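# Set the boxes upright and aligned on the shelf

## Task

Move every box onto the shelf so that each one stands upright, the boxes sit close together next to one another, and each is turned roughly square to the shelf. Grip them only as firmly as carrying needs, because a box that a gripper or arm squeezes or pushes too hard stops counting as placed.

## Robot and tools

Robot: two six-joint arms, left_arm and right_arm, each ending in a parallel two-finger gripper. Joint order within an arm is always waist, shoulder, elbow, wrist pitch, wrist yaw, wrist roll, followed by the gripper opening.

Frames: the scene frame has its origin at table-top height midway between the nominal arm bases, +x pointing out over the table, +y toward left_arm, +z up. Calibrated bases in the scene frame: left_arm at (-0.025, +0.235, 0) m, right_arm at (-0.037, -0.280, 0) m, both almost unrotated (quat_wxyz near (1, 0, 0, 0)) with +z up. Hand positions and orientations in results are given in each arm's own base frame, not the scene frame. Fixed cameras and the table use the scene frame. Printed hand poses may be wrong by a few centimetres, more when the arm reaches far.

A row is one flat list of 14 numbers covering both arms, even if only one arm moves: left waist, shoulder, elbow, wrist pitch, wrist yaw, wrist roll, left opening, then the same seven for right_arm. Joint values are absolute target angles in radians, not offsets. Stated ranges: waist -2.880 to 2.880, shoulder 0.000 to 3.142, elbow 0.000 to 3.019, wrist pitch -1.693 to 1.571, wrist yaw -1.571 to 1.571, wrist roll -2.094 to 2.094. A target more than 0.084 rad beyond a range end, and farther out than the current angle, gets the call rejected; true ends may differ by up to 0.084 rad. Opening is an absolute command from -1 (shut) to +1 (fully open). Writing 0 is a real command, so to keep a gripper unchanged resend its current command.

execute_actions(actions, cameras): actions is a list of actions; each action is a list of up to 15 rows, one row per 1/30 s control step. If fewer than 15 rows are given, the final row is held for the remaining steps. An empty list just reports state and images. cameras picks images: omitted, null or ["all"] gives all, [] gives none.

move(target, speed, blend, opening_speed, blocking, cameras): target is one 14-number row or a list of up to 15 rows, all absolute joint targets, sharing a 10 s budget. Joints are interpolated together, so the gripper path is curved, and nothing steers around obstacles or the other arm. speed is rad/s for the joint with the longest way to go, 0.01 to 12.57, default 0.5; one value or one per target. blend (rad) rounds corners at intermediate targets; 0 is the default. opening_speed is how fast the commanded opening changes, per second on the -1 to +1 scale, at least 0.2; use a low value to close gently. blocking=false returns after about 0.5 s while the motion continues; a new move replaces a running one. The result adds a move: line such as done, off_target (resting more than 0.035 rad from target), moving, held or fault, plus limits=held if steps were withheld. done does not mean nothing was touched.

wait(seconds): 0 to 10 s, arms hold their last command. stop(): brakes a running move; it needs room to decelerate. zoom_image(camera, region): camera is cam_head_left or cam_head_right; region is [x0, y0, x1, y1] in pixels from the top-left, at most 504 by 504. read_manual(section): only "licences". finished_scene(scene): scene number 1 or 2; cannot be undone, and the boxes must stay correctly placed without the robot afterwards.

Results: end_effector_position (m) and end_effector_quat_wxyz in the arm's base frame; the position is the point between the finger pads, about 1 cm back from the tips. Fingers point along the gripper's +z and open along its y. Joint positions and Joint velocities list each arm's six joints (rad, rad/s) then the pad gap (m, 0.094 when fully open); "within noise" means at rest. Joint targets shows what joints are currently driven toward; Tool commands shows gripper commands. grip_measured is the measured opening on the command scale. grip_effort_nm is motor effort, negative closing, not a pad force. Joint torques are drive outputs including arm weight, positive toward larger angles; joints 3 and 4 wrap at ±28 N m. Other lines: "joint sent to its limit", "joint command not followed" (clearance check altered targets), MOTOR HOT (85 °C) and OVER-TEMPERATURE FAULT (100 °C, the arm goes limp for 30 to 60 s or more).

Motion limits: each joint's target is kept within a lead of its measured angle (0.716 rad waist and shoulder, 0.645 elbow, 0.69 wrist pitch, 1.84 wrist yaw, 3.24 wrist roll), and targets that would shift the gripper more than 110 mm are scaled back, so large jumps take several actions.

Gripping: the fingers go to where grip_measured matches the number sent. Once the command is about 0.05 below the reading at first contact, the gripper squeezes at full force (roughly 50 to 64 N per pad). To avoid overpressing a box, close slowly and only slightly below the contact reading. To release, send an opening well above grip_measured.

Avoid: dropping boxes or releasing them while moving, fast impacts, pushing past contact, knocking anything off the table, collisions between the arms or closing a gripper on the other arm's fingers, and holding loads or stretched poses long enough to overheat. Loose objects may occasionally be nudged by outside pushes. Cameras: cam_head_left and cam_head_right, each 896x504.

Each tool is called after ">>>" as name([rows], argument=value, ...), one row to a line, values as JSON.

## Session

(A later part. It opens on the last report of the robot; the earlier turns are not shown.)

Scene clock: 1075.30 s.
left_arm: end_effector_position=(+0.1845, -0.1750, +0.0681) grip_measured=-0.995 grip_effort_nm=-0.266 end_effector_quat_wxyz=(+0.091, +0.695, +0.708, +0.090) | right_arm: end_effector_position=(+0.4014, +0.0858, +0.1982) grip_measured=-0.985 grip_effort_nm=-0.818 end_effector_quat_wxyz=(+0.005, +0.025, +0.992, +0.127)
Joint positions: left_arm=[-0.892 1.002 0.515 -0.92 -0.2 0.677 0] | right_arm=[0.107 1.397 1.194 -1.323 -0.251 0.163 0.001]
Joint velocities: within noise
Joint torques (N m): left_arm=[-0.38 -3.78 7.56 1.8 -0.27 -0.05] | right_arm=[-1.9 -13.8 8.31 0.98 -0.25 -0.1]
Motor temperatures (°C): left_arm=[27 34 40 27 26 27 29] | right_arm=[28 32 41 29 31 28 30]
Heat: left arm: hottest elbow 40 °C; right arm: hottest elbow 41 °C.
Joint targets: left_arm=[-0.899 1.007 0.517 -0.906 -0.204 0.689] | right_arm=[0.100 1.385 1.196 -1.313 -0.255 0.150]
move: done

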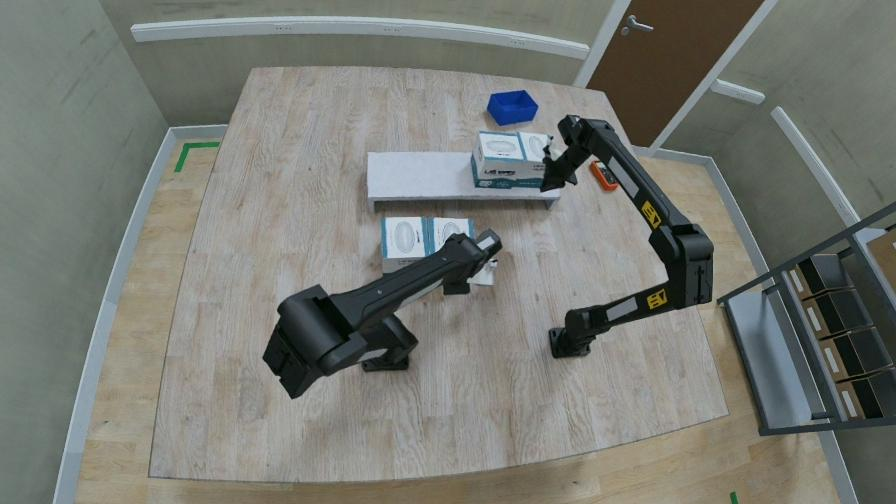

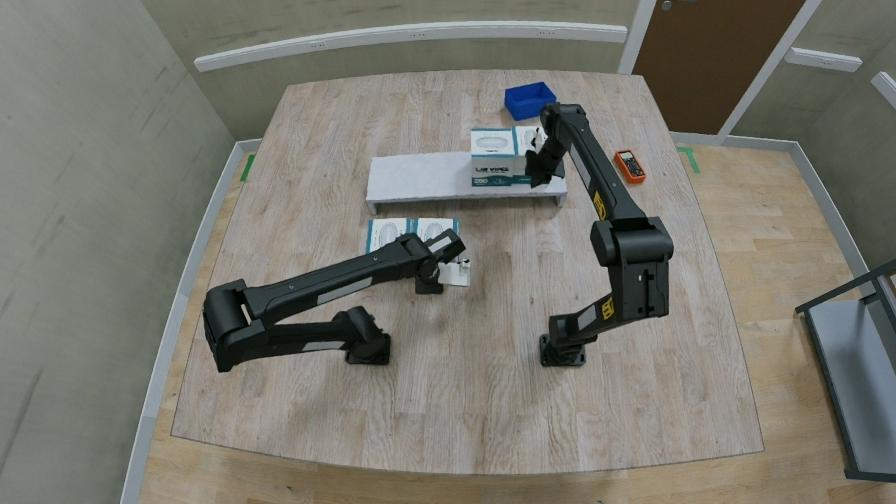

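Great. Push box 2, then retreat.

>>> move([
  [-0.72,1.1529,0.6097,-0.8171,-0.1695,0.878,-1,0.1,1.385,1.1963,-1.3132,-0.2552,0.15,-1],
  [-0.5677,1.3399,0.7629,-0.7596,-0.1363,1.0336,-1,0.1,1.385,1.1963,-1.3132,-0.2552,0.15,-1],
], speed=0.15, blend=0.03, cameras=[])

>>> move([
  [-0.72,1.1529,0.6097,-0.8171,-0.1695,0.878,-1,0.1,1.385,1.1963,-1.3132,-0.2552,0.15,-1],
  [-0.8987,0.8736,0.84,-1.3516,-0.2039,0.6889,-1,0.1,1.385,1.1963,-1.3132,-0.2552,0.15,-1],
  [0.3,0.95,0.85,-1.35,0,0,-1,0.1,1.385,1.1963,-1.3132,-0.2552,0.15,-1],
], speed=[0.4,0.7,1.0], cameras=["cam_head_right"])

>>> zoom_image(camera="cam_head_right", region=[380, 170, 500, 270])

>>> zoom_image(camera="cam_head_right", region=[340, 190, 460, 290])

Scene clock: 1086.97 s.
left_arm: end_effector_position=(+0.3105, -0.1748, +0.0591) grip_measured=-0.995 grip_effort_nm=-0.271 end_effector_quat_wxyz=(+0.078, +0.708, +0.696, +0.090) | right_arm: end_effector_position=(+0.4014, +0.0858, +0.1982) grip_measured=-0.985 grip_effort_nm=-0.823 end_effector_quat_wxyz=(+0.005, +0.025, +0.992, +0.127)
Joint positions: left_arm=[-0.58 1.319 0.72 -0.779 -0.142 1.02 0] | right_arm=[0.107 1.397 1.194 -1.323 -0.251 0.163 0.001]
Joint velocities: within noise
Joint torques (N m): left_arm=[1.44 -6.77 10.28 2.09 0.25 -0.06] | right_arm=[-1.9 -13.8 8.32 0.95 -0.25 -0.1]
Motor temperatures (°C): left_arm=[27 33 39 27 26 27 29] | right_arm=[27 32 41 29 31 28 30]
Heat: left arm: hottest elbow 39 °C; right arm: hottest elbow 41 °C.
Joint targets: left_arm=[-0.568 1.340 0.763 -0.760 -0.136 1.034] | right_arm=[0.100 1.385 1.196 -1.313 -0.255 0.150]
move: off_target (left_arm); left_arm: the elbow is farthest, 0.043 rad from its target
No camera images: "cameras" was empty.

Scene clock: 1090.60 s.
left_arm: end_effector_position=(+0.2409, +0.0731, +0.1749) grip_measured=-0.995 grip_effort_nm=-0.266 end_effector_quat_wxyz=(+0.039, -0.140, +0.989, +0.008) | right_arm: end_effector_position=(+0.4014, +0.0858, +0.1982) grip_measured=-0.985 grip_effort_nm=-0.813 end_effector_quat_wxyz=(+0.005, +0.025, +0.992, +0.127)
Joint positions: left_arm=[0.293 0.943 0.793 -1.34 -0.004 0.013 0] | right_arm=[0.107 1.397 1.194 -1.323 -0.251 0.163 0.001]
Joint velocities: within noise
Joint torques (N m): left_arm=[0.85 -3.78 12.66 0.57 0.2 -0.23] | right_arm=[-1.85 -13.8 8.31 0.96 -0.25 -0.1]
Motor temperatures (°C): left_arm=[27 33 40 27 26 27 29] | right_arm=[27 32 41 29 31 28 30]
Heat: left arm: hottest elbow 40 °C; right arm: hottest elbow 41 °C.
Joint targets: left_arm=[0.300 0.950 0.850 -1.350 0.000 0.000] | right_arm=[0.100 1.385 1.196 -1.313 -0.255 0.150]
move: off_target (left_arm); left_arm: the elbow is farthest, 0.057 rad from its target
Images, in order (width x height): cam_head_right 896x504.

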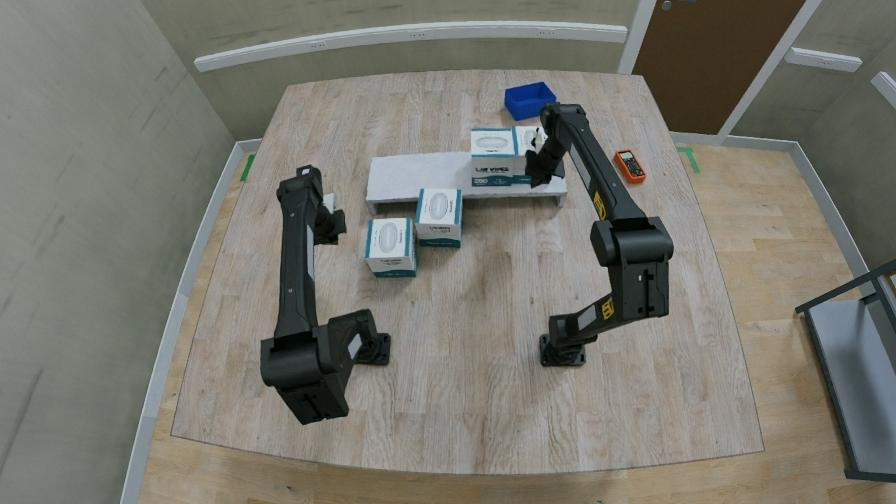

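Scaled by 4.200 from the camera's 896x504 image, which has a finer 1280x720 frame.

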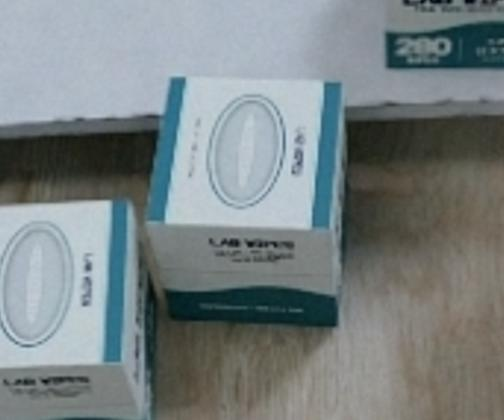

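Scaled by 4.200 from the camera's 896x504 image, which has a finer 1280x720 frame.

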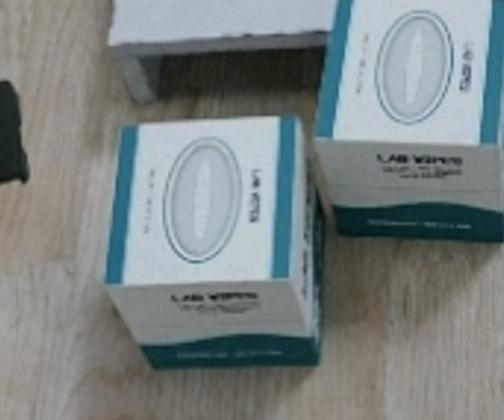

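>>> move([
  [-0.1632,1.347,1.164,-1.324,0.2582,-0.1689,-1,0.5006,1.4838,1.2977,-1.2468,-0.229,0.5154,-1],
  [-0.1632,1.4534,0.9465,-1.0163,0.2582,-0.1689,-1,0.5006,1.5768,1.0995,-0.9656,-0.229,0.5154,-1],
  [-0.2245,1.4626,0.972,-1.0038,0.2557,-0.2321,-1,0.5495,1.603,1.145,-0.9615,-0.224,0.5649,-1],
], speed=[0.7,0.3,0.05], cameras=["cam_head_right"])

>>> zoom_image(camera="cam_head_right", region=[380, 150, 500, 260])

Scene clock: 1130.53 s.
left_arm: end_effector_position=(+0.3720, -0.1241, +0.0890) grip_measured=-0.995 grip_effort_nm=-0.261 end_effector_quat_wxyz=(-0.005, -0.001, +0.992, -0.129) | right_arm: end_effector_position=(+0.3744, +0.2694, +0.0874) grip_measured=-0.985 grip_effort_nm=-0.818 end_effector_quat_wxyz=(-0.014, -0.001, +0.992, +0.125)
Joint positions: left_arm=[-0.21 1.453 0.946 -1.018 0.254 -0.218 0] | right_arm=[0.54 1.59 1.099 -0.972 -0.228 0.551 0.001]
Joint velocities: within noise
Joint torques (N m): left_arm=[-0.97 -9.88 9.11 1.59 0.29 -0.27] | right_arm=[-0.56 -14.15 10.67 1.11 0.09 0.14]
Motor temperatures (°C): left_arm=[27 31 44 27 26 27 29] | right_arm=[27 31 40 29 31 28 30]
Heat: left arm: hottest elbow 44 °C; right arm: hottest elbow 40 °C.
Joint targets: left_arm=[-0.225 1.463 0.972 -1.004 0.256 -0.232] | right_arm=[0.550 1.603 1.145 -0.962 -0.224 0.565]
move: off_target (right_arm); right_arm: the elbow is farthest, 0.046 rad from its target
Images, in order (width x height): cam_head_right 896x504.

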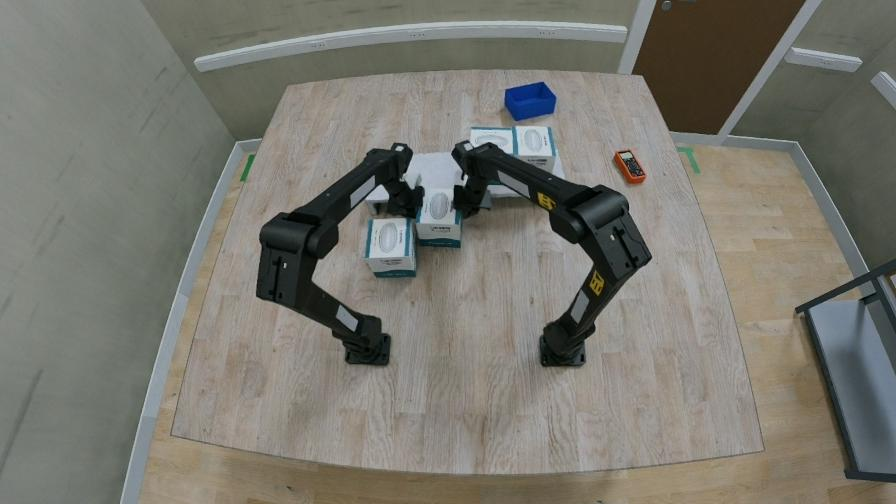

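Scaled by 4.200 from the camera's 896x504 image, which has a finer 1280x720 frame.

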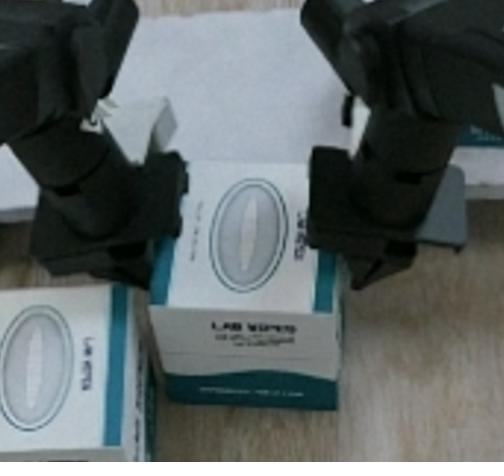

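>>> move([
  [-0.245,1.466,0.99,-1.0038,0.2537,-0.24,-1,0.572,1.606,1.152,-0.9615,-0.223,0.575,-1],
  [-0.258,1.466,0.995,-1.0038,0.2537,-0.24,-1,0.588,1.606,1.155,-0.9615,-0.223,0.575,-1],
], speed=0.04, cameras=["cam_head_right"])

>>> zoom_image(camera="cam_head_right", region=[380, 150, 500, 260])

Scene clock: 1138.83 s.
left_arm: end_effector_position=(+0.3700, -0.1294, +0.0875) grip_measured=-0.995 grip_effort_nm=-0.256 end_effector_quat_wxyz=(-0.007, +0.005, +0.992, -0.123) | right_arm: end_effector_position=(+0.3723, +0.2740, +0.0872) grip_measured=-0.985 grip_effort_nm=-0.813 end_effector_quat_wxyz=(-0.011, -0.001, +0.993, +0.119)
Joint positions: left_arm=[-0.229 1.456 0.946 -1.018 0.244 -0.225 0] | right_arm=[0.556 1.592 1.101 -0.972 -0.215 0.567 0.001]
Joint velocities: within noise
Joint torques (N m): left_arm=[-2.26 -10.05 10.93 1.59 0.63 -0.26] | right_arm=[1.44 -13.98 11.21 1.1 -0.35 0.09]
Motor temperatures (°C): left_arm=[27 31 43 27 26 27 29] | right_arm=[27 31 40 29 31 28 30]
Heat: left arm: hottest elbow 43 °C; right arm: hottest elbow 40 °C.
Joint targets: left_arm=[-0.258 1.466 0.995 -1.004 0.254 -0.240] | right_arm=[0.588 1.606 1.155 -0.961 -0.223 0.575]
move: off_target (left_arm, right_arm); left_arm: the elbow is farthest, 0.049 rad from its target; right_arm: the elbow is farthest, 0.054 rad from its target
Images, in order (width x height): cam_head_right 896x504.

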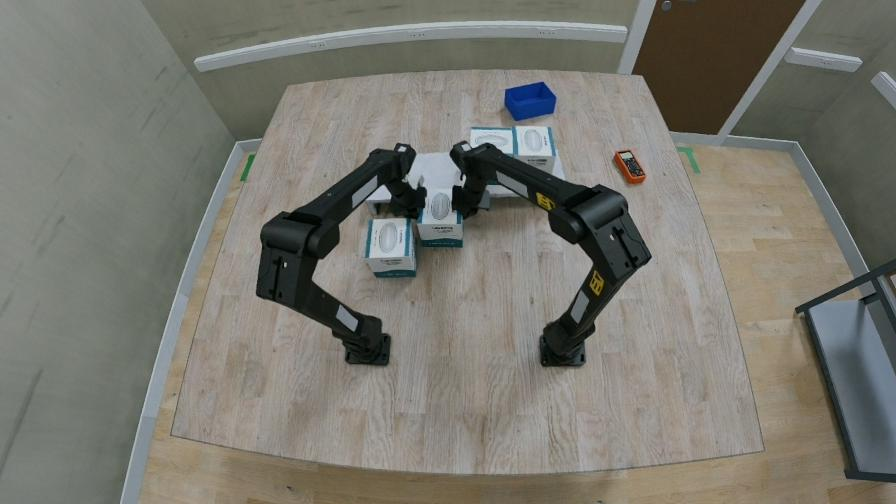

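Scaled by 4.200 from the camera's 896x504 image, which has a finer 1280x720 frame.

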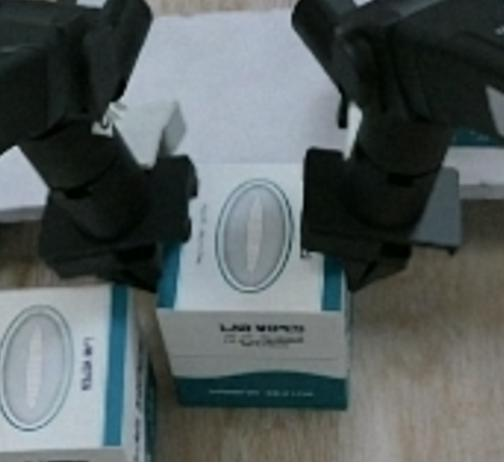

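>>> move([
  [-0.272,1.466,1.0,-1.0038,0.2537,-0.24,-1,0.600,1.606,1.158,-0.9615,-0.223,0.575,-1],
  [-0.275,1.388,1.108,-1.158,0.2537,-0.24,-1,0.602,1.532,1.246,-1.107,-0.223,0.575,-1],
  [-0.275,1.337,1.2,-1.298,0.2537,-0.24,-1,0.602,1.488,1.334,-1.238,-0.223,0.575,-1],
], speed=[0.05,0.06,0.1], cameras=["cam_head_right"])

>>> zoom_image(camera="cam_head_right", region=[380, 130, 500, 240])

Scene clock: 1178.10 s.
left_arm: end_effector_position=(+0.3696, -0.1307, +0.1870) grip_measured=-0.995 grip_effort_nm=-0.256 end_effector_quat_wxyz=(-0.006, +0.009, +0.993, -0.117) | right_arm: end_effector_position=(+0.3713, +0.2726, +0.1868) grip_measured=-0.985 grip_effort_nm=-0.813 end_effector_quat_wxyz=(-0.010, +0.000, +0.994, +0.113)
Joint positions: left_arm=[-0.238 1.357 1.128 -1.299 0.232 -0.225 0] | right_arm=[0.559 1.497 1.272 -1.241 -0.203 0.571 0.001]
Joint velocities: within noise
Joint torques (N m): left_arm=[-2.96 -11.75 13.65 1.02 1.17 -0.25] | right_arm=[2.32 -15.5 12.55 0.8 -0.78 0.07]
Motor temperatures (°C): left_arm=[27 32 42 27 26 27 29] | right_arm=[27 32 44 29 31 27 30]
Heat: left arm: hottest elbow 42 °C; right arm: hottest elbow 44 °C.
Joint targets: left_arm=[-0.275 1.337 1.200 -1.298 0.254 -0.240] | right_arm=[0.602 1.488 1.334 -1.238 -0.223 0.575]
move: off_target (left_arm, right_arm); left_arm: the elbow is farthest, 0.072 rad from its target; right_arm: the elbow is farthest, 0.062 rad from its target
Images, in order (width x height): cam_head_right 896x504.

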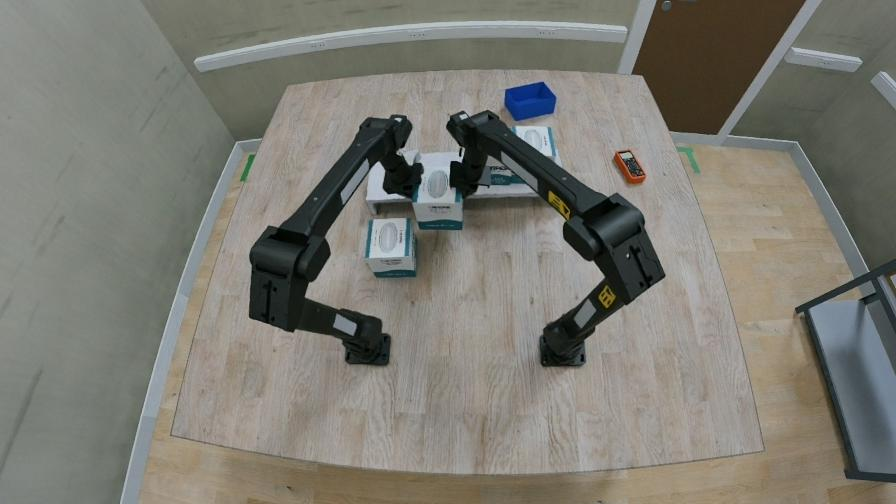

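Scaled by 4.200 from the camera's 896x504 image, which has a finer 1280x720 frame.

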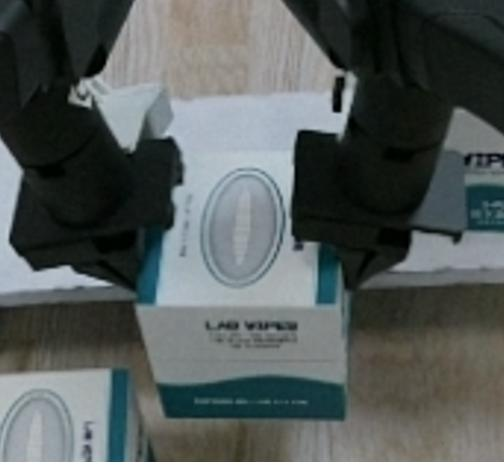

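>>> move([
  [-0.220,1.549,1.412,-1.308,0.258,-0.185,-1,0.566,1.683,1.543,-1.26,-0.23,0.527,-1],
  [-0.182,1.753,1.67,-1.36,0.26,-0.135,-1,0.532,1.896,1.836,-1.353,-0.235,0.482,-1],
], speed=0.2, blend=0.03, cameras=["cam_head_right"])

>>> zoom_image(camera="cam_head_right", region=[380, 90, 530, 210])

Scene clock: 1186.03 s.
left_arm: end_effector_position=(+0.5356, -0.1057, +0.1882) grip_measured=-0.995 grip_effort_nm=-0.271 end_effector_quat_wxyz=(+0.008, +0.000, +0.994, -0.113) | right_arm: end_effector_position=(+0.5273, +0.3021, +0.1868) grip_measured=-0.985 grip_effort_nm=-0.808 end_effector_quat_wxyz=(+0.000, +0.018, +0.994, +0.110)
Joint positions: left_arm=[-0.125 1.752 1.591 -1.366 0.222 -0.13 0] | right_arm=[0.466 1.881 1.77 -1.357 -0.194 0.513 0.001]
Joint velocities: within noise
Joint torques (N m): left_arm=[-4.84 -16.15 14.32 1.16 1.86 -0.18] | right_arm=[4.13 -20.66 12.94 0.77 -1.53 -0.25]
Motor temperatures (°C): left_arm=[27 32 42 27 27 27 29] | right_arm=[28 32 44 29 31 28 30]
Heat: left arm: hottest elbow 42 °C; right arm: hottest elbow 44 °C.
Joint targets: left_arm=[-0.182 1.753 1.670 -1.360 0.260 -0.135] | right_arm=[0.532 1.896 1.836 -1.353 -0.235 0.482]
move: off_target (left_arm, right_arm); left_arm: the elbow is farthest, 0.079 rad from its target; right_arm: the waist is farthest, 0.066 rad from its target
Images, in order (width x height): cam_head_right 896x504.

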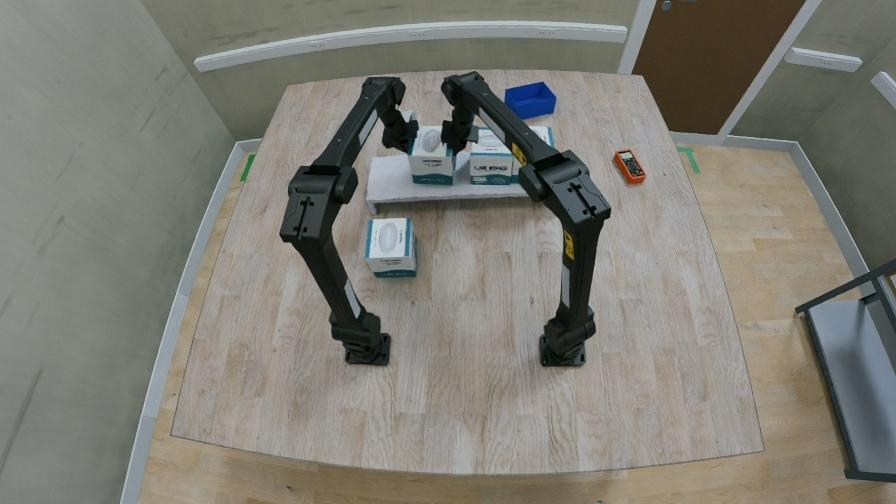

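Scaled by 3.360 from the camera's 896x504 image, which has a finer 1280x720 frame.

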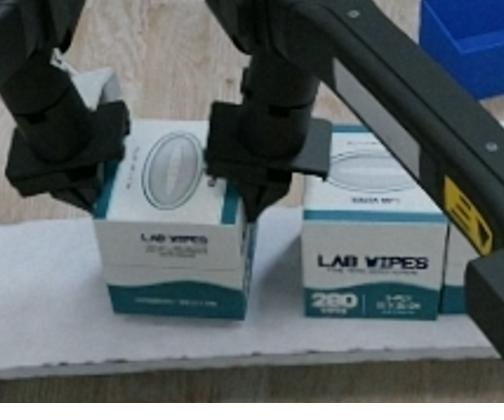

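>>> move([
  [-0.182,1.766,1.686,-1.364,0.26,-0.135,-1,0.526,1.932,1.886,-1.369,-0.235,0.482,-1],
  [-0.182,1.766,1.63,-1.364,0.26,-0.135,-1,0.526,1.932,1.836,-1.358,-0.235,0.482,-1],
  [-0.182,1.770,1.562,-1.319,0.26,-0.135,-1,0.526,1.941,1.786,-1.321,-0.235,0.482,-1],
], speed=[0.1,0.08,0.05], cameras=["cam_head_right"])

>>> zoom_image(camera="cam_head_right", region=[380, 90, 530, 210])

Scene clock: 1203.40 s.
left_arm: end_effector_position=(+0.5329, -0.1042, +0.1702) grip_measured=-0.995 grip_effort_nm=-0.266 end_effector_quat_wxyz=(-0.004, -0.003, +0.994, -0.113) | right_arm: end_effector_position=(+0.5345, +0.3040, +0.1696) grip_measured=-0.985 grip_effort_nm=-0.813 end_effector_quat_wxyz=(-0.010, +0.012, +0.994, +0.109)
Joint positions: left_arm=[-0.122 1.768 1.565 -1.347 0.225 -0.129 0] | right_arm=[0.461 1.921 1.785 -1.352 -0.204 0.494 0.001]
Joint velocities: within noise
Joint torques (N m): left_arm=[-5.13 -16.21 7.82 2.11 1.74 -0.17] | right_arm=[4.13 -20.72 8.47 1.88 -1.17 -0.07]
Motor temperatures (°C): left_arm=[27 32 45 26 28 27 29] | right_arm=[28 32 44 29 33 28 30]
Heat: left arm: hottest elbow 45 °C; right arm: hottest elbow 44 °C.
Joint targets: left_arm=[-0.182 1.770 1.562 -1.319 0.260 -0.135] | right_arm=[0.526 1.941 1.786 -1.321 -0.235 0.482]
move: off_target (left_arm, right_arm); left_arm: the waist is farthest, 0.060 rad from its target; right_arm: the waist is farthest, 0.065 rad from its target
Images, in order (width x height): cam_head_right 896x504.

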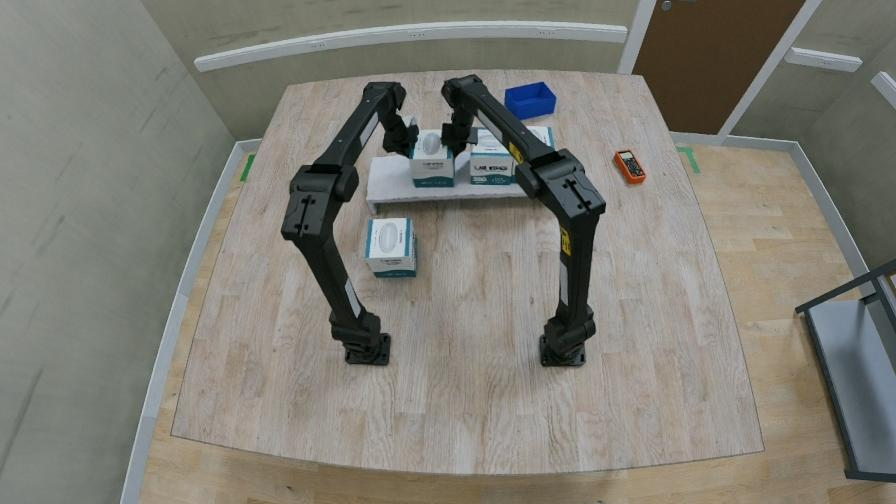

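Scaled by 3.360 from the camera's 896x504 image, which has a finer 1280x720 frame.

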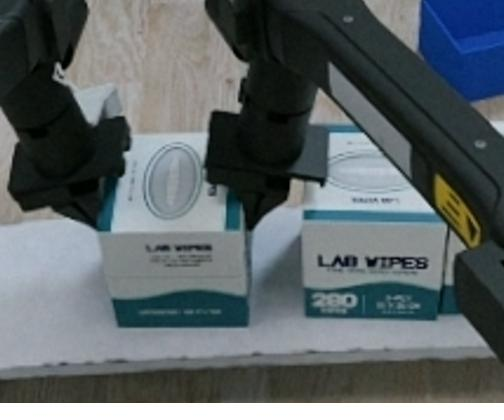

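>>> move([
  [-0.145,1.768,1.562,-1.335,0.245,-0.135,-1,0.485,1.935,1.786,-1.335,-0.22,0.482,-1],
  [-0.095,1.75,1.542,-1.335,0.26,-0.11,-1,0.440,1.930,1.786,-1.340,-0.235,0.465,-1],
  [-0.095,1.75,1.542,-1.335,0.26,-0.11,-1,0.438,1.916,2.10,-1.6026,-0.235,0.465,-1],
], speed=[0.08,0.08,0.4], cameras=["cam_head_right"])

>>> zoom_image(camera="cam_head_right", region=[380, 90, 530, 210])

Scene clock: 1220.67 s.
left_arm: end_effector_position=(+0.5267, -0.0983, +0.1625) grip_measured=-0.995 grip_effort_nm=-0.261 end_effector_quat_wxyz=(-0.016, -0.010, +0.992, -0.126) | right_arm: end_effector_position=(+0.5421, +0.3038, +0.2727) grip_measured=-0.985 grip_effort_nm=-0.813 end_effector_quat_wxyz=(-0.004, +0.009, +0.992, +0.127)
Joint positions: left_arm=[-0.102 1.768 1.541 -1.347 0.256 -0.122 0] | right_arm=[0.448 1.922 2.052 -1.595 -0.231 0.479 0.001]
Joint velocities: within noise
Joint torques (N m): left_arm=[1.08 -17.61 7.9 1.39 0.4 -0.01] | right_arm=[-2.14 -22.95 11.69 0.32 -0.21 -0.09]
Motor temperatures (°C): left_arm=[27 32 42 27 28 27 29] | right_arm=[28 32 43 29 33 28 30]
Heat: left arm: hottest elbow 42 °C; right arm: hottest elbow 43 °C.
Joint targets: left_arm=[-0.095 1.750 1.542 -1.335 0.260 -0.110] | right_arm=[0.438 1.916 2.100 -1.603 -0.235 0.465]
move: off_target (right_arm); right_arm: the elbow is farthest, 0.048 rad from its target
Images, in order (width x height): cam_head_right 896x504.

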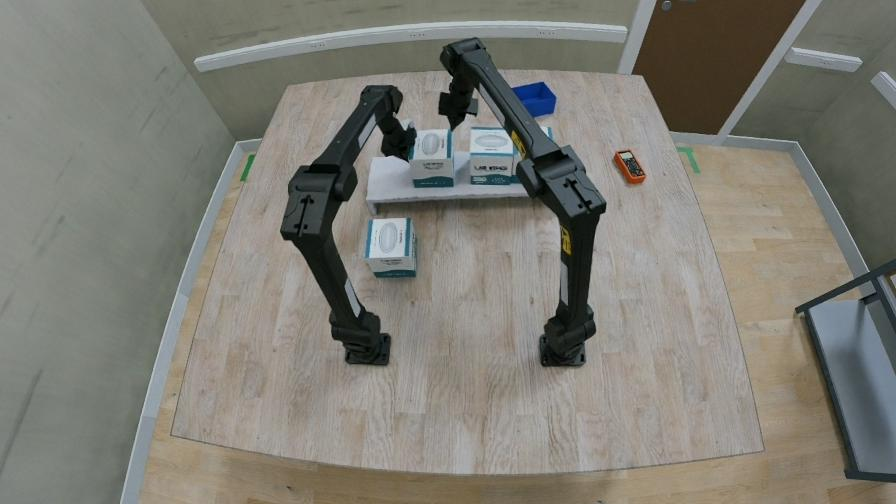

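Scaled by 3.360 from the camera's 896x504 image, which has a finer 1280x720 frame.

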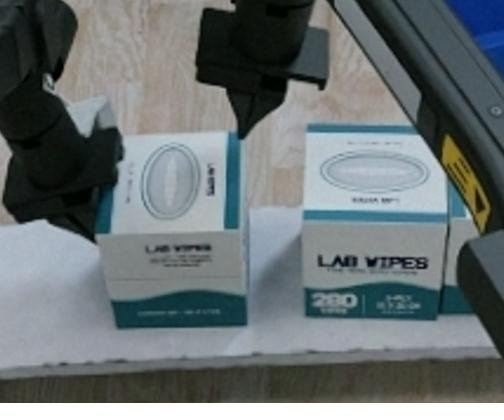

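>>> move([
  [-0.110,1.765,1.575,-1.306,0.26,-0.12,-1,0.438,1.916,2.10,-1.6026,-0.235,0.465,-1],
  [-0.219,1.79,1.612,-1.287,0.256,-0.225,-1,0.438,1.916,2.10,-1.6026,-0.235,0.465,-1],
], speed=[0.1,0.06], cameras=["cam_head_right"])

>>> zoom_image(camera="cam_head_right", region=[380, 90, 530, 210])

Scene clock: 1236.63 s.
left_arm: end_effector_position=(+0.5290, -0.1565, +0.1605) grip_measured=-0.995 grip_effort_nm=-0.261 end_effector_quat_wxyz=(-0.006, +0.001, +0.992, -0.129) | right_arm: end_effector_position=(+0.5421, +0.3038, +0.2727) grip_measured=-0.985 grip_effort_nm=-0.818 end_effector_quat_wxyz=(-0.004, +0.009, +0.992, +0.127)
Joint positions: left_arm=[-0.208 1.782 1.555 -1.301 0.256 -0.211 0] | right_arm=[0.448 1.922 2.052 -1.595 -0.231 0.478 0.001]
Joint velocities: within noise
Joint torques (N m): left_arm=[-0.73 -16.03 12.51 1.54 0.22 -0.26] | right_arm=[-2.02 -23.24 11.73 0.31 -0.2 -0.1]
Motor temperatures (°C): left_arm=[27 33 41 26 27 27 29] | right_arm=[28 32 43 29 32 28 30]
Heat: left arm: hottest elbow 41 °C; right arm: hottest elbow 43 °C.
Joint targets: left_arm=[-0.219 1.790 1.612 -1.287 0.256 -0.225] | right_arm=[0.438 1.916 2.100 -1.603 -0.235 0.465]
move: off_target (left_arm, right_arm); left_arm: the elbow is farthest, 0.057 rad from its target; right_arm: the elbow is farthest, 0.048 rad from its target
Images, in order (width x height): cam_head_right 896x504.

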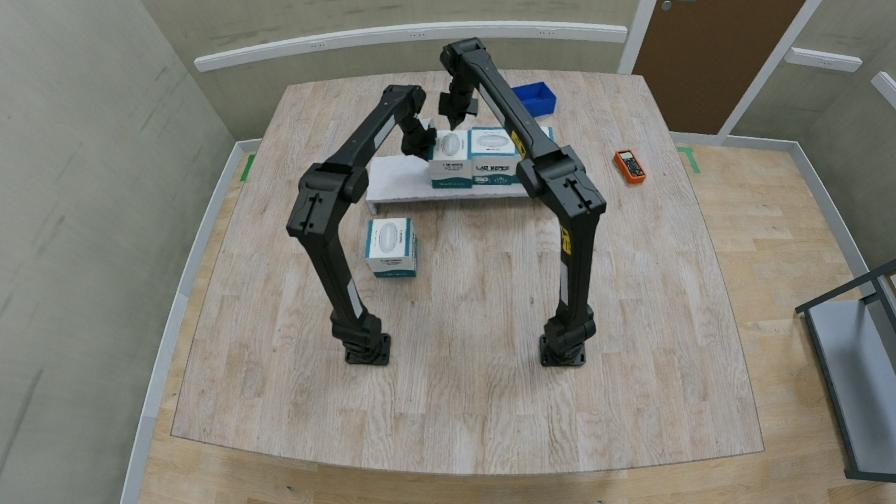

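Scaled by 3.360 from the camera's 896x504 image, which has a finer 1280x720 frame.

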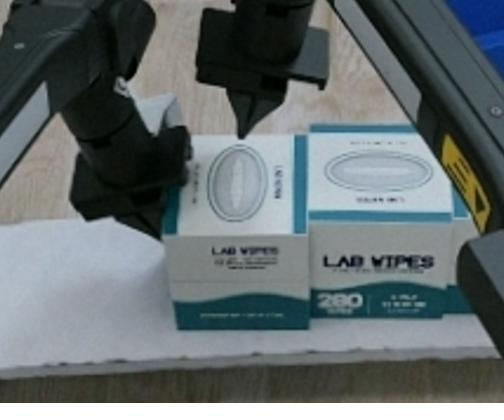

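>>> move([
  [-0.18,1.79,1.612,-1.287,0.256,-0.225,-1,0.438,1.916,2.10,-1.6026,-0.235,0.465,-1],
  [-0.18,1.76,1.98,-1.6,0.256,-0.2,-1,0.438,1.75,2.10,-1.6026,-0.235,0.465,-1],
], speed=[0.1,0.5])

Scene clock: 1276.50 s.
left_arm: end_effector_position=(+0.5566, -0.1484, +0.3084) grip_measured=-0.995 grip_effort_nm=-0.261 end_effector_quat_wxyz=(+0.041, -0.005, +0.990, -0.138) | right_arm: end_effector_position=(+0.5125, +0.2896, +0.3743) grip_measured=-0.985 grip_effort_nm=-0.808 end_effector_quat_wxyz=(+0.074, -0.001, +0.984, +0.164)
Joint positions: left_arm=[-0.184 1.773 1.928 -1.59 0.256 -0.212 0] | right_arm=[0.448 1.75 2.056 -1.595 -0.231 0.478 0.001]
Joint velocities: within noise
Joint torques (N m): left_arm=[0.67 -18.02 12.3 0.64 0.22 -0.02] | right_arm=[-2.08 -19.25 11.54 0.68 -0.2 -0.1]
Motor temperatures (°C): left_arm=[27 33 42 26 26 27 29] | right_arm=[27 32 43 29 31 28 30]
Heat: left arm: hottest elbow 42 °C; right arm: hottest elbow 43 °C.
Joint targets: left_arm=[-0.180 1.760 1.980 -1.600 0.256 -0.200] | right_arm=[0.438 1.750 2.100 -1.603 -0.235 0.465]
move: off_target (left_arm, right_arm); left_arm: the elbow is farthest, 0.052 rad from its target; right_arm: the elbow is farthest, 0.044 rad from its target

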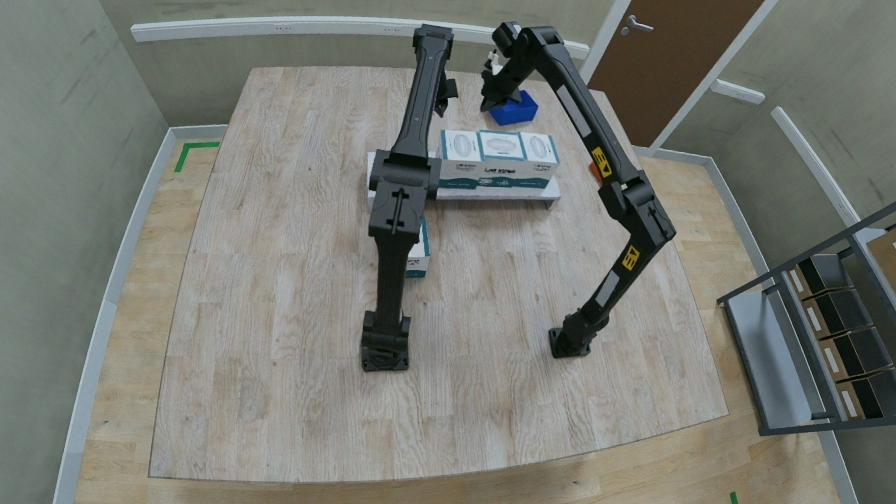

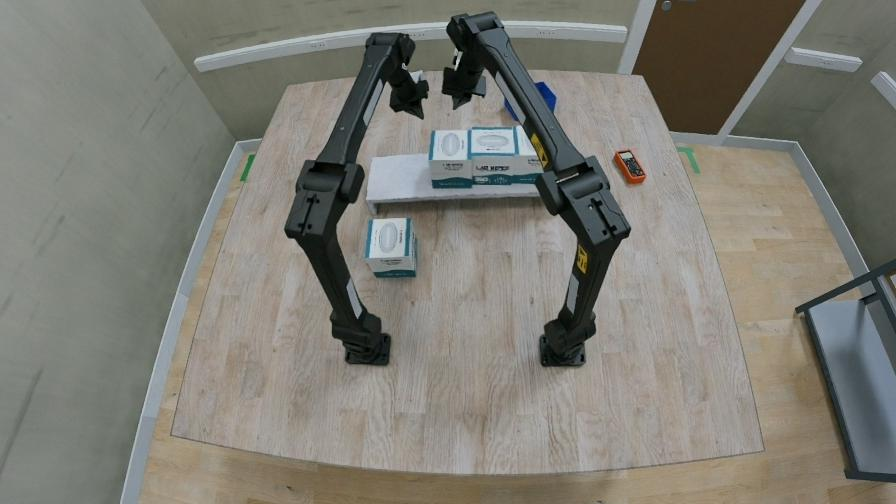

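>>> zoom_image(camera="cam_head_right", region=[340, 110, 460, 290])

Scaled by 2.800 from the camera's 896x504 image, which has a finer 1280x720 frame.

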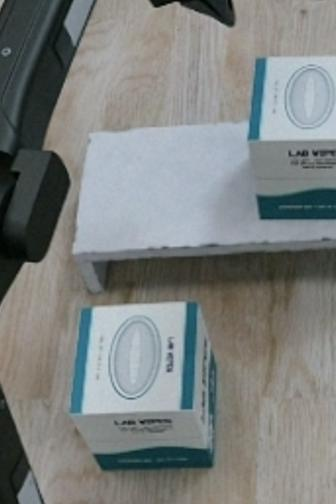

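>>> move([
  [-0.348,0.61,0.72,-1.40,-0.088,1.234,-1,0.448,1.75,2.06,-1.6026,-0.235,0.465,-1],
  [-0.333,0.727,0.3785,-0.975,-0.085,1.248,-1,0.448,1.75,2.06,-1.6026,-0.235,0.465,-1],
], speed=[0.8,0.3])

>>> move([
  [-0.236,0.9944,0.4961,-0.8177,-0.0605,1.344,-1,0.448,1.75,2.06,-1.6026,-0.235,0.465,-1],
  [-0.1815,1.2191,0.6466,-0.7406,-0.0467,1.396,-1,0.448,1.75,2.06,-1.6026,-0.235,0.465,-1],
], speed=0.15)

Scene clock: 1328.97 s.
left_arm: end_effector_position=(+0.1923, -0.0533, +0.0641) grip_measured=-0.995 grip_effort_nm=-0.256 end_effector_quat_wxyz=(+0.088, +0.700, +0.703, +0.088) | right_arm: end_effector_position=(+0.5125, +0.2896, +0.3743) grip_measured=-0.985 grip_effort_nm=-0.808 end_effector_quat_wxyz=(+0.074, -0.001, +0.984, +0.164)
Joint positions: left_arm=[-0.34 0.721 0.377 -0.99 -0.083 1.236 0] | right_arm=[0.448 1.75 2.056 -1.595 -0.231 0.478 0.001]
Joint velocities: within noise
Joint torques (N m): left_arm=[0.79 -0.73 8.06 1.92 -0.03 -0.05] | right_arm=[-1.2 -19.55 8.66 0.65 -0.2 -0.1]
Motor temperatures (°C): left_arm=[27 35 45 26 26 27 29] | right_arm=[27 33 45 29 31 28 30]
Heat: left arm: hottest elbow 45 °C; right arm: hottest elbow 45 °C.
Joint targets: left_arm=[-0.333 0.727 0.379 -0.975 -0.085 1.248] | right_arm=[0.448 1.750 2.060 -1.603 -0.235 0.465]
move: done

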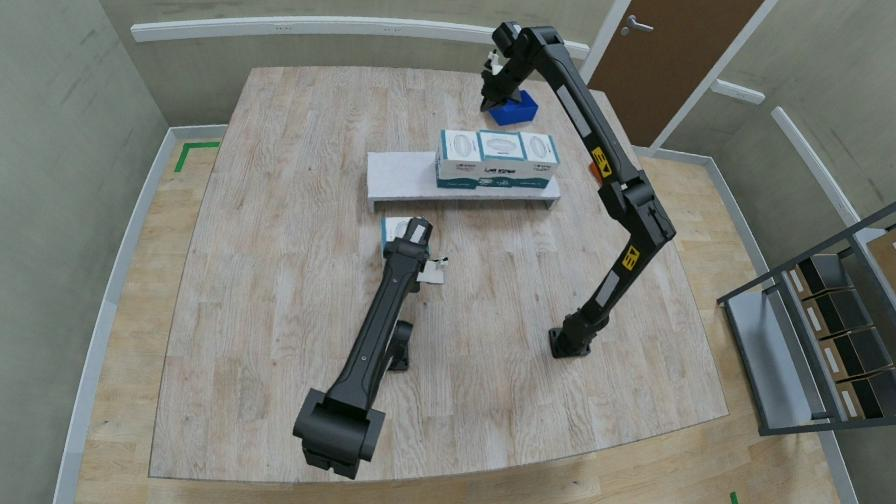

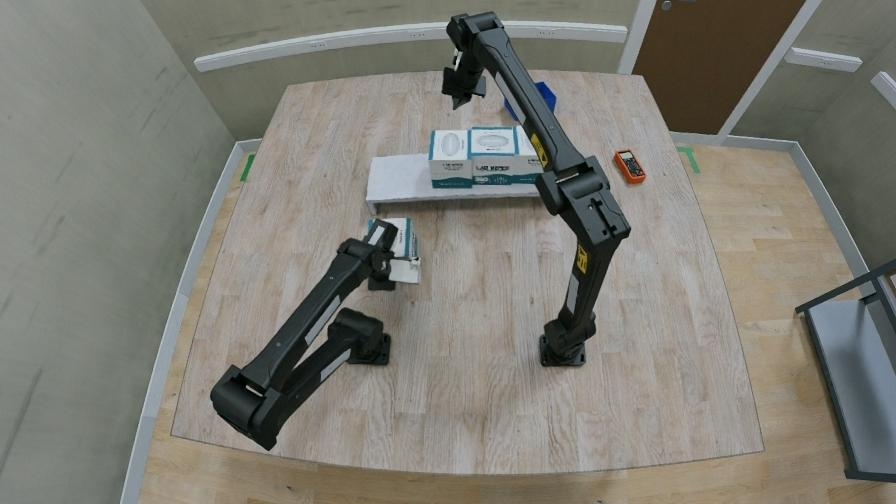

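Scene clock: 1332.67 s.
left_arm: end_effector_position=(+0.3137, -0.0522, +0.0586) grip_measured=-0.995 grip_effort_nm=-0.261 end_effector_quat_wxyz=(+0.078, +0.702, +0.703, +0.086) | right_arm: end_effector_position=(+0.5125, +0.2896, +0.3743) grip_measured=-0.985 grip_effort_nm=-0.803 end_effector_quat_wxyz=(+0.074, -0.001, +0.984, +0.164)
Joint positions: left_arm=[-0.193 1.187 0.608 -0.765 -0.055 1.383 0] | right_arm=[0.448 1.75 2.056 -1.595 -0.231 0.478 0.001]
Joint velocities: within noise
Joint torques (N m): left_arm=[1.38 -4.07 10.11 2.32 0.39 -0.05] | right_arm=[-1.26 -19.66 8.69 0.66 -0.21 -0.1]
Motor temperatures (°C): left_arm=[27 34 45 26 26 27 29] | right_arm=[27 33 45 29 31 28 30]
Heat: left arm: hottest elbow 45 °C; right arm: hottest elbow 45 °C.
Joint targets: left_arm=[-0.182 1.219 0.647 -0.741 -0.047 1.396] | right_arm=[0.448 1.750 2.060 -1.603 -0.235 0.465]
move: off_target (left_arm); left_arm: the elbow is farthest, 0.039 rad from its target

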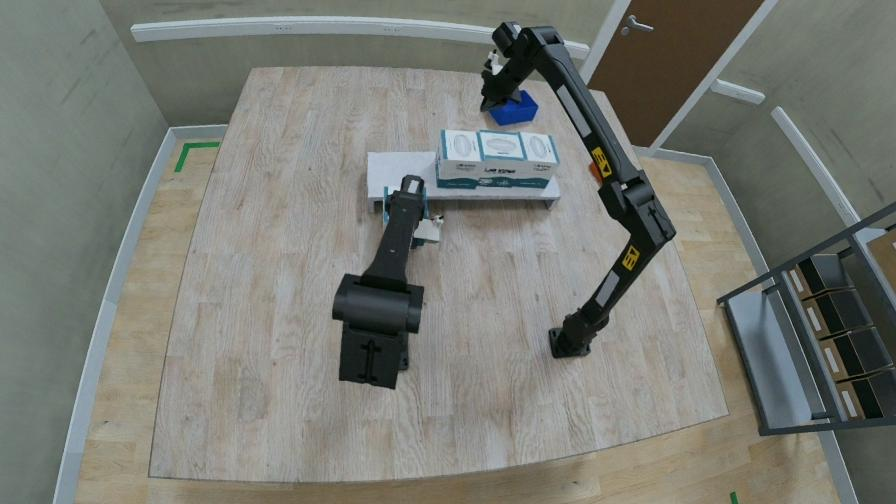

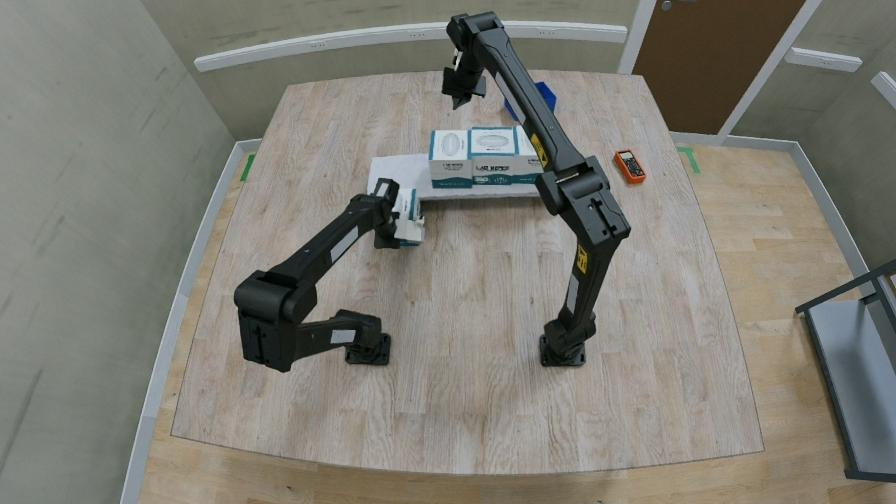

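>>> move([
  [-0.236,0.98,0.49,-0.83,-0.06,1.344,-1,0.448,1.75,2.06,-1.6026,-0.235,0.465,-1],
  [-0.236,0.85,0.9,-1.4,-0.06,1.344,-1,0.448,1.6,1.9,-1.6026,-0.235,0.465,-1],
  [0.26,1.2,1.2,-1.5,0.25,0.2,-1,0.75,1.5,1.6,-1.6,-0.2,0.75,-1],
], speed=[0.3,0.7,0.8])

>>> zoom_image(camera="cam_head_right", region=[340, 110, 460, 290])

Scene clock: 1344.63 s.
left_arm: end_effector_position=(+0.3339, +0.0436, +0.2461) grip_measured=-0.995 grip_effort_nm=-0.247 end_effector_quat_wxyz=(+0.041, -0.020, +0.992, -0.116) | right_arm: end_effector_position=(+0.3169, +0.3394, +0.3026) grip_measured=-0.985 grip_effort_nm=-0.813 end_effector_quat_wxyz=(-0.047, -0.008, +0.994, +0.095)
Joint positions: left_arm=[0.256 1.196 1.141 -1.49 0.246 0.213 0] | right_arm=[0.746 1.514 1.598 -1.595 -0.204 0.736 0.001]
Joint velocities: within noise
Joint torques (N m): left_arm=[0.79 -7.65 12.79 0.43 0.43 -0.22] | right_arm=[-0.85 -16.5 8.51 0.32 0.11 0.14]
Motor temperatures (°C): left_arm=[27 33 45 26 26 27 29] | right_arm=[27 33 44 29 30 28 30]
Heat: left arm: hottest elbow 45 °C; right arm: hottest elbow 44 °C.
Joint targets: left_arm=[0.260 1.200 1.200 -1.500 0.250 0.200] | right_arm=[0.750 1.500 1.600 -1.600 -0.200 0.750]
move: off_target (left_arm); left_arm: the elbow is farthest, 0.059 rad from its target

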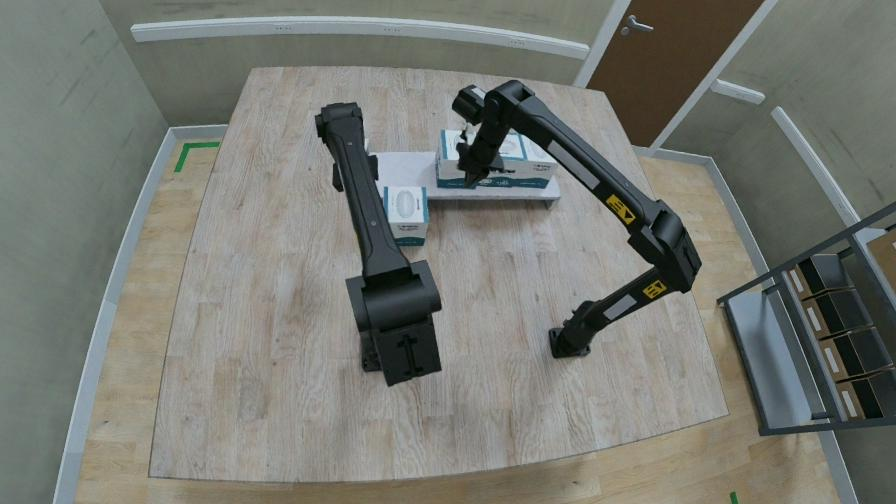

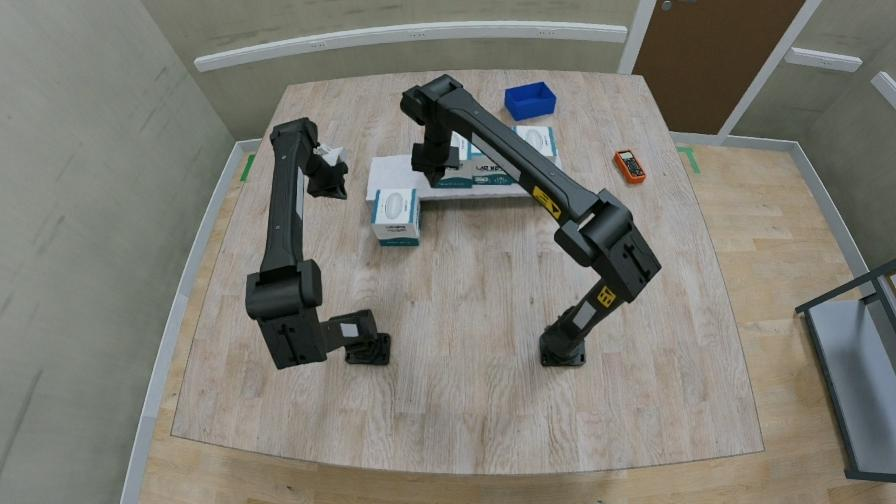

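Scaled by 2.800 from the camera's 896x504 image, which has a finer 1280x720 frame.

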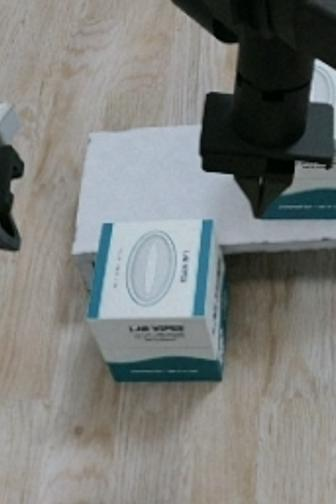

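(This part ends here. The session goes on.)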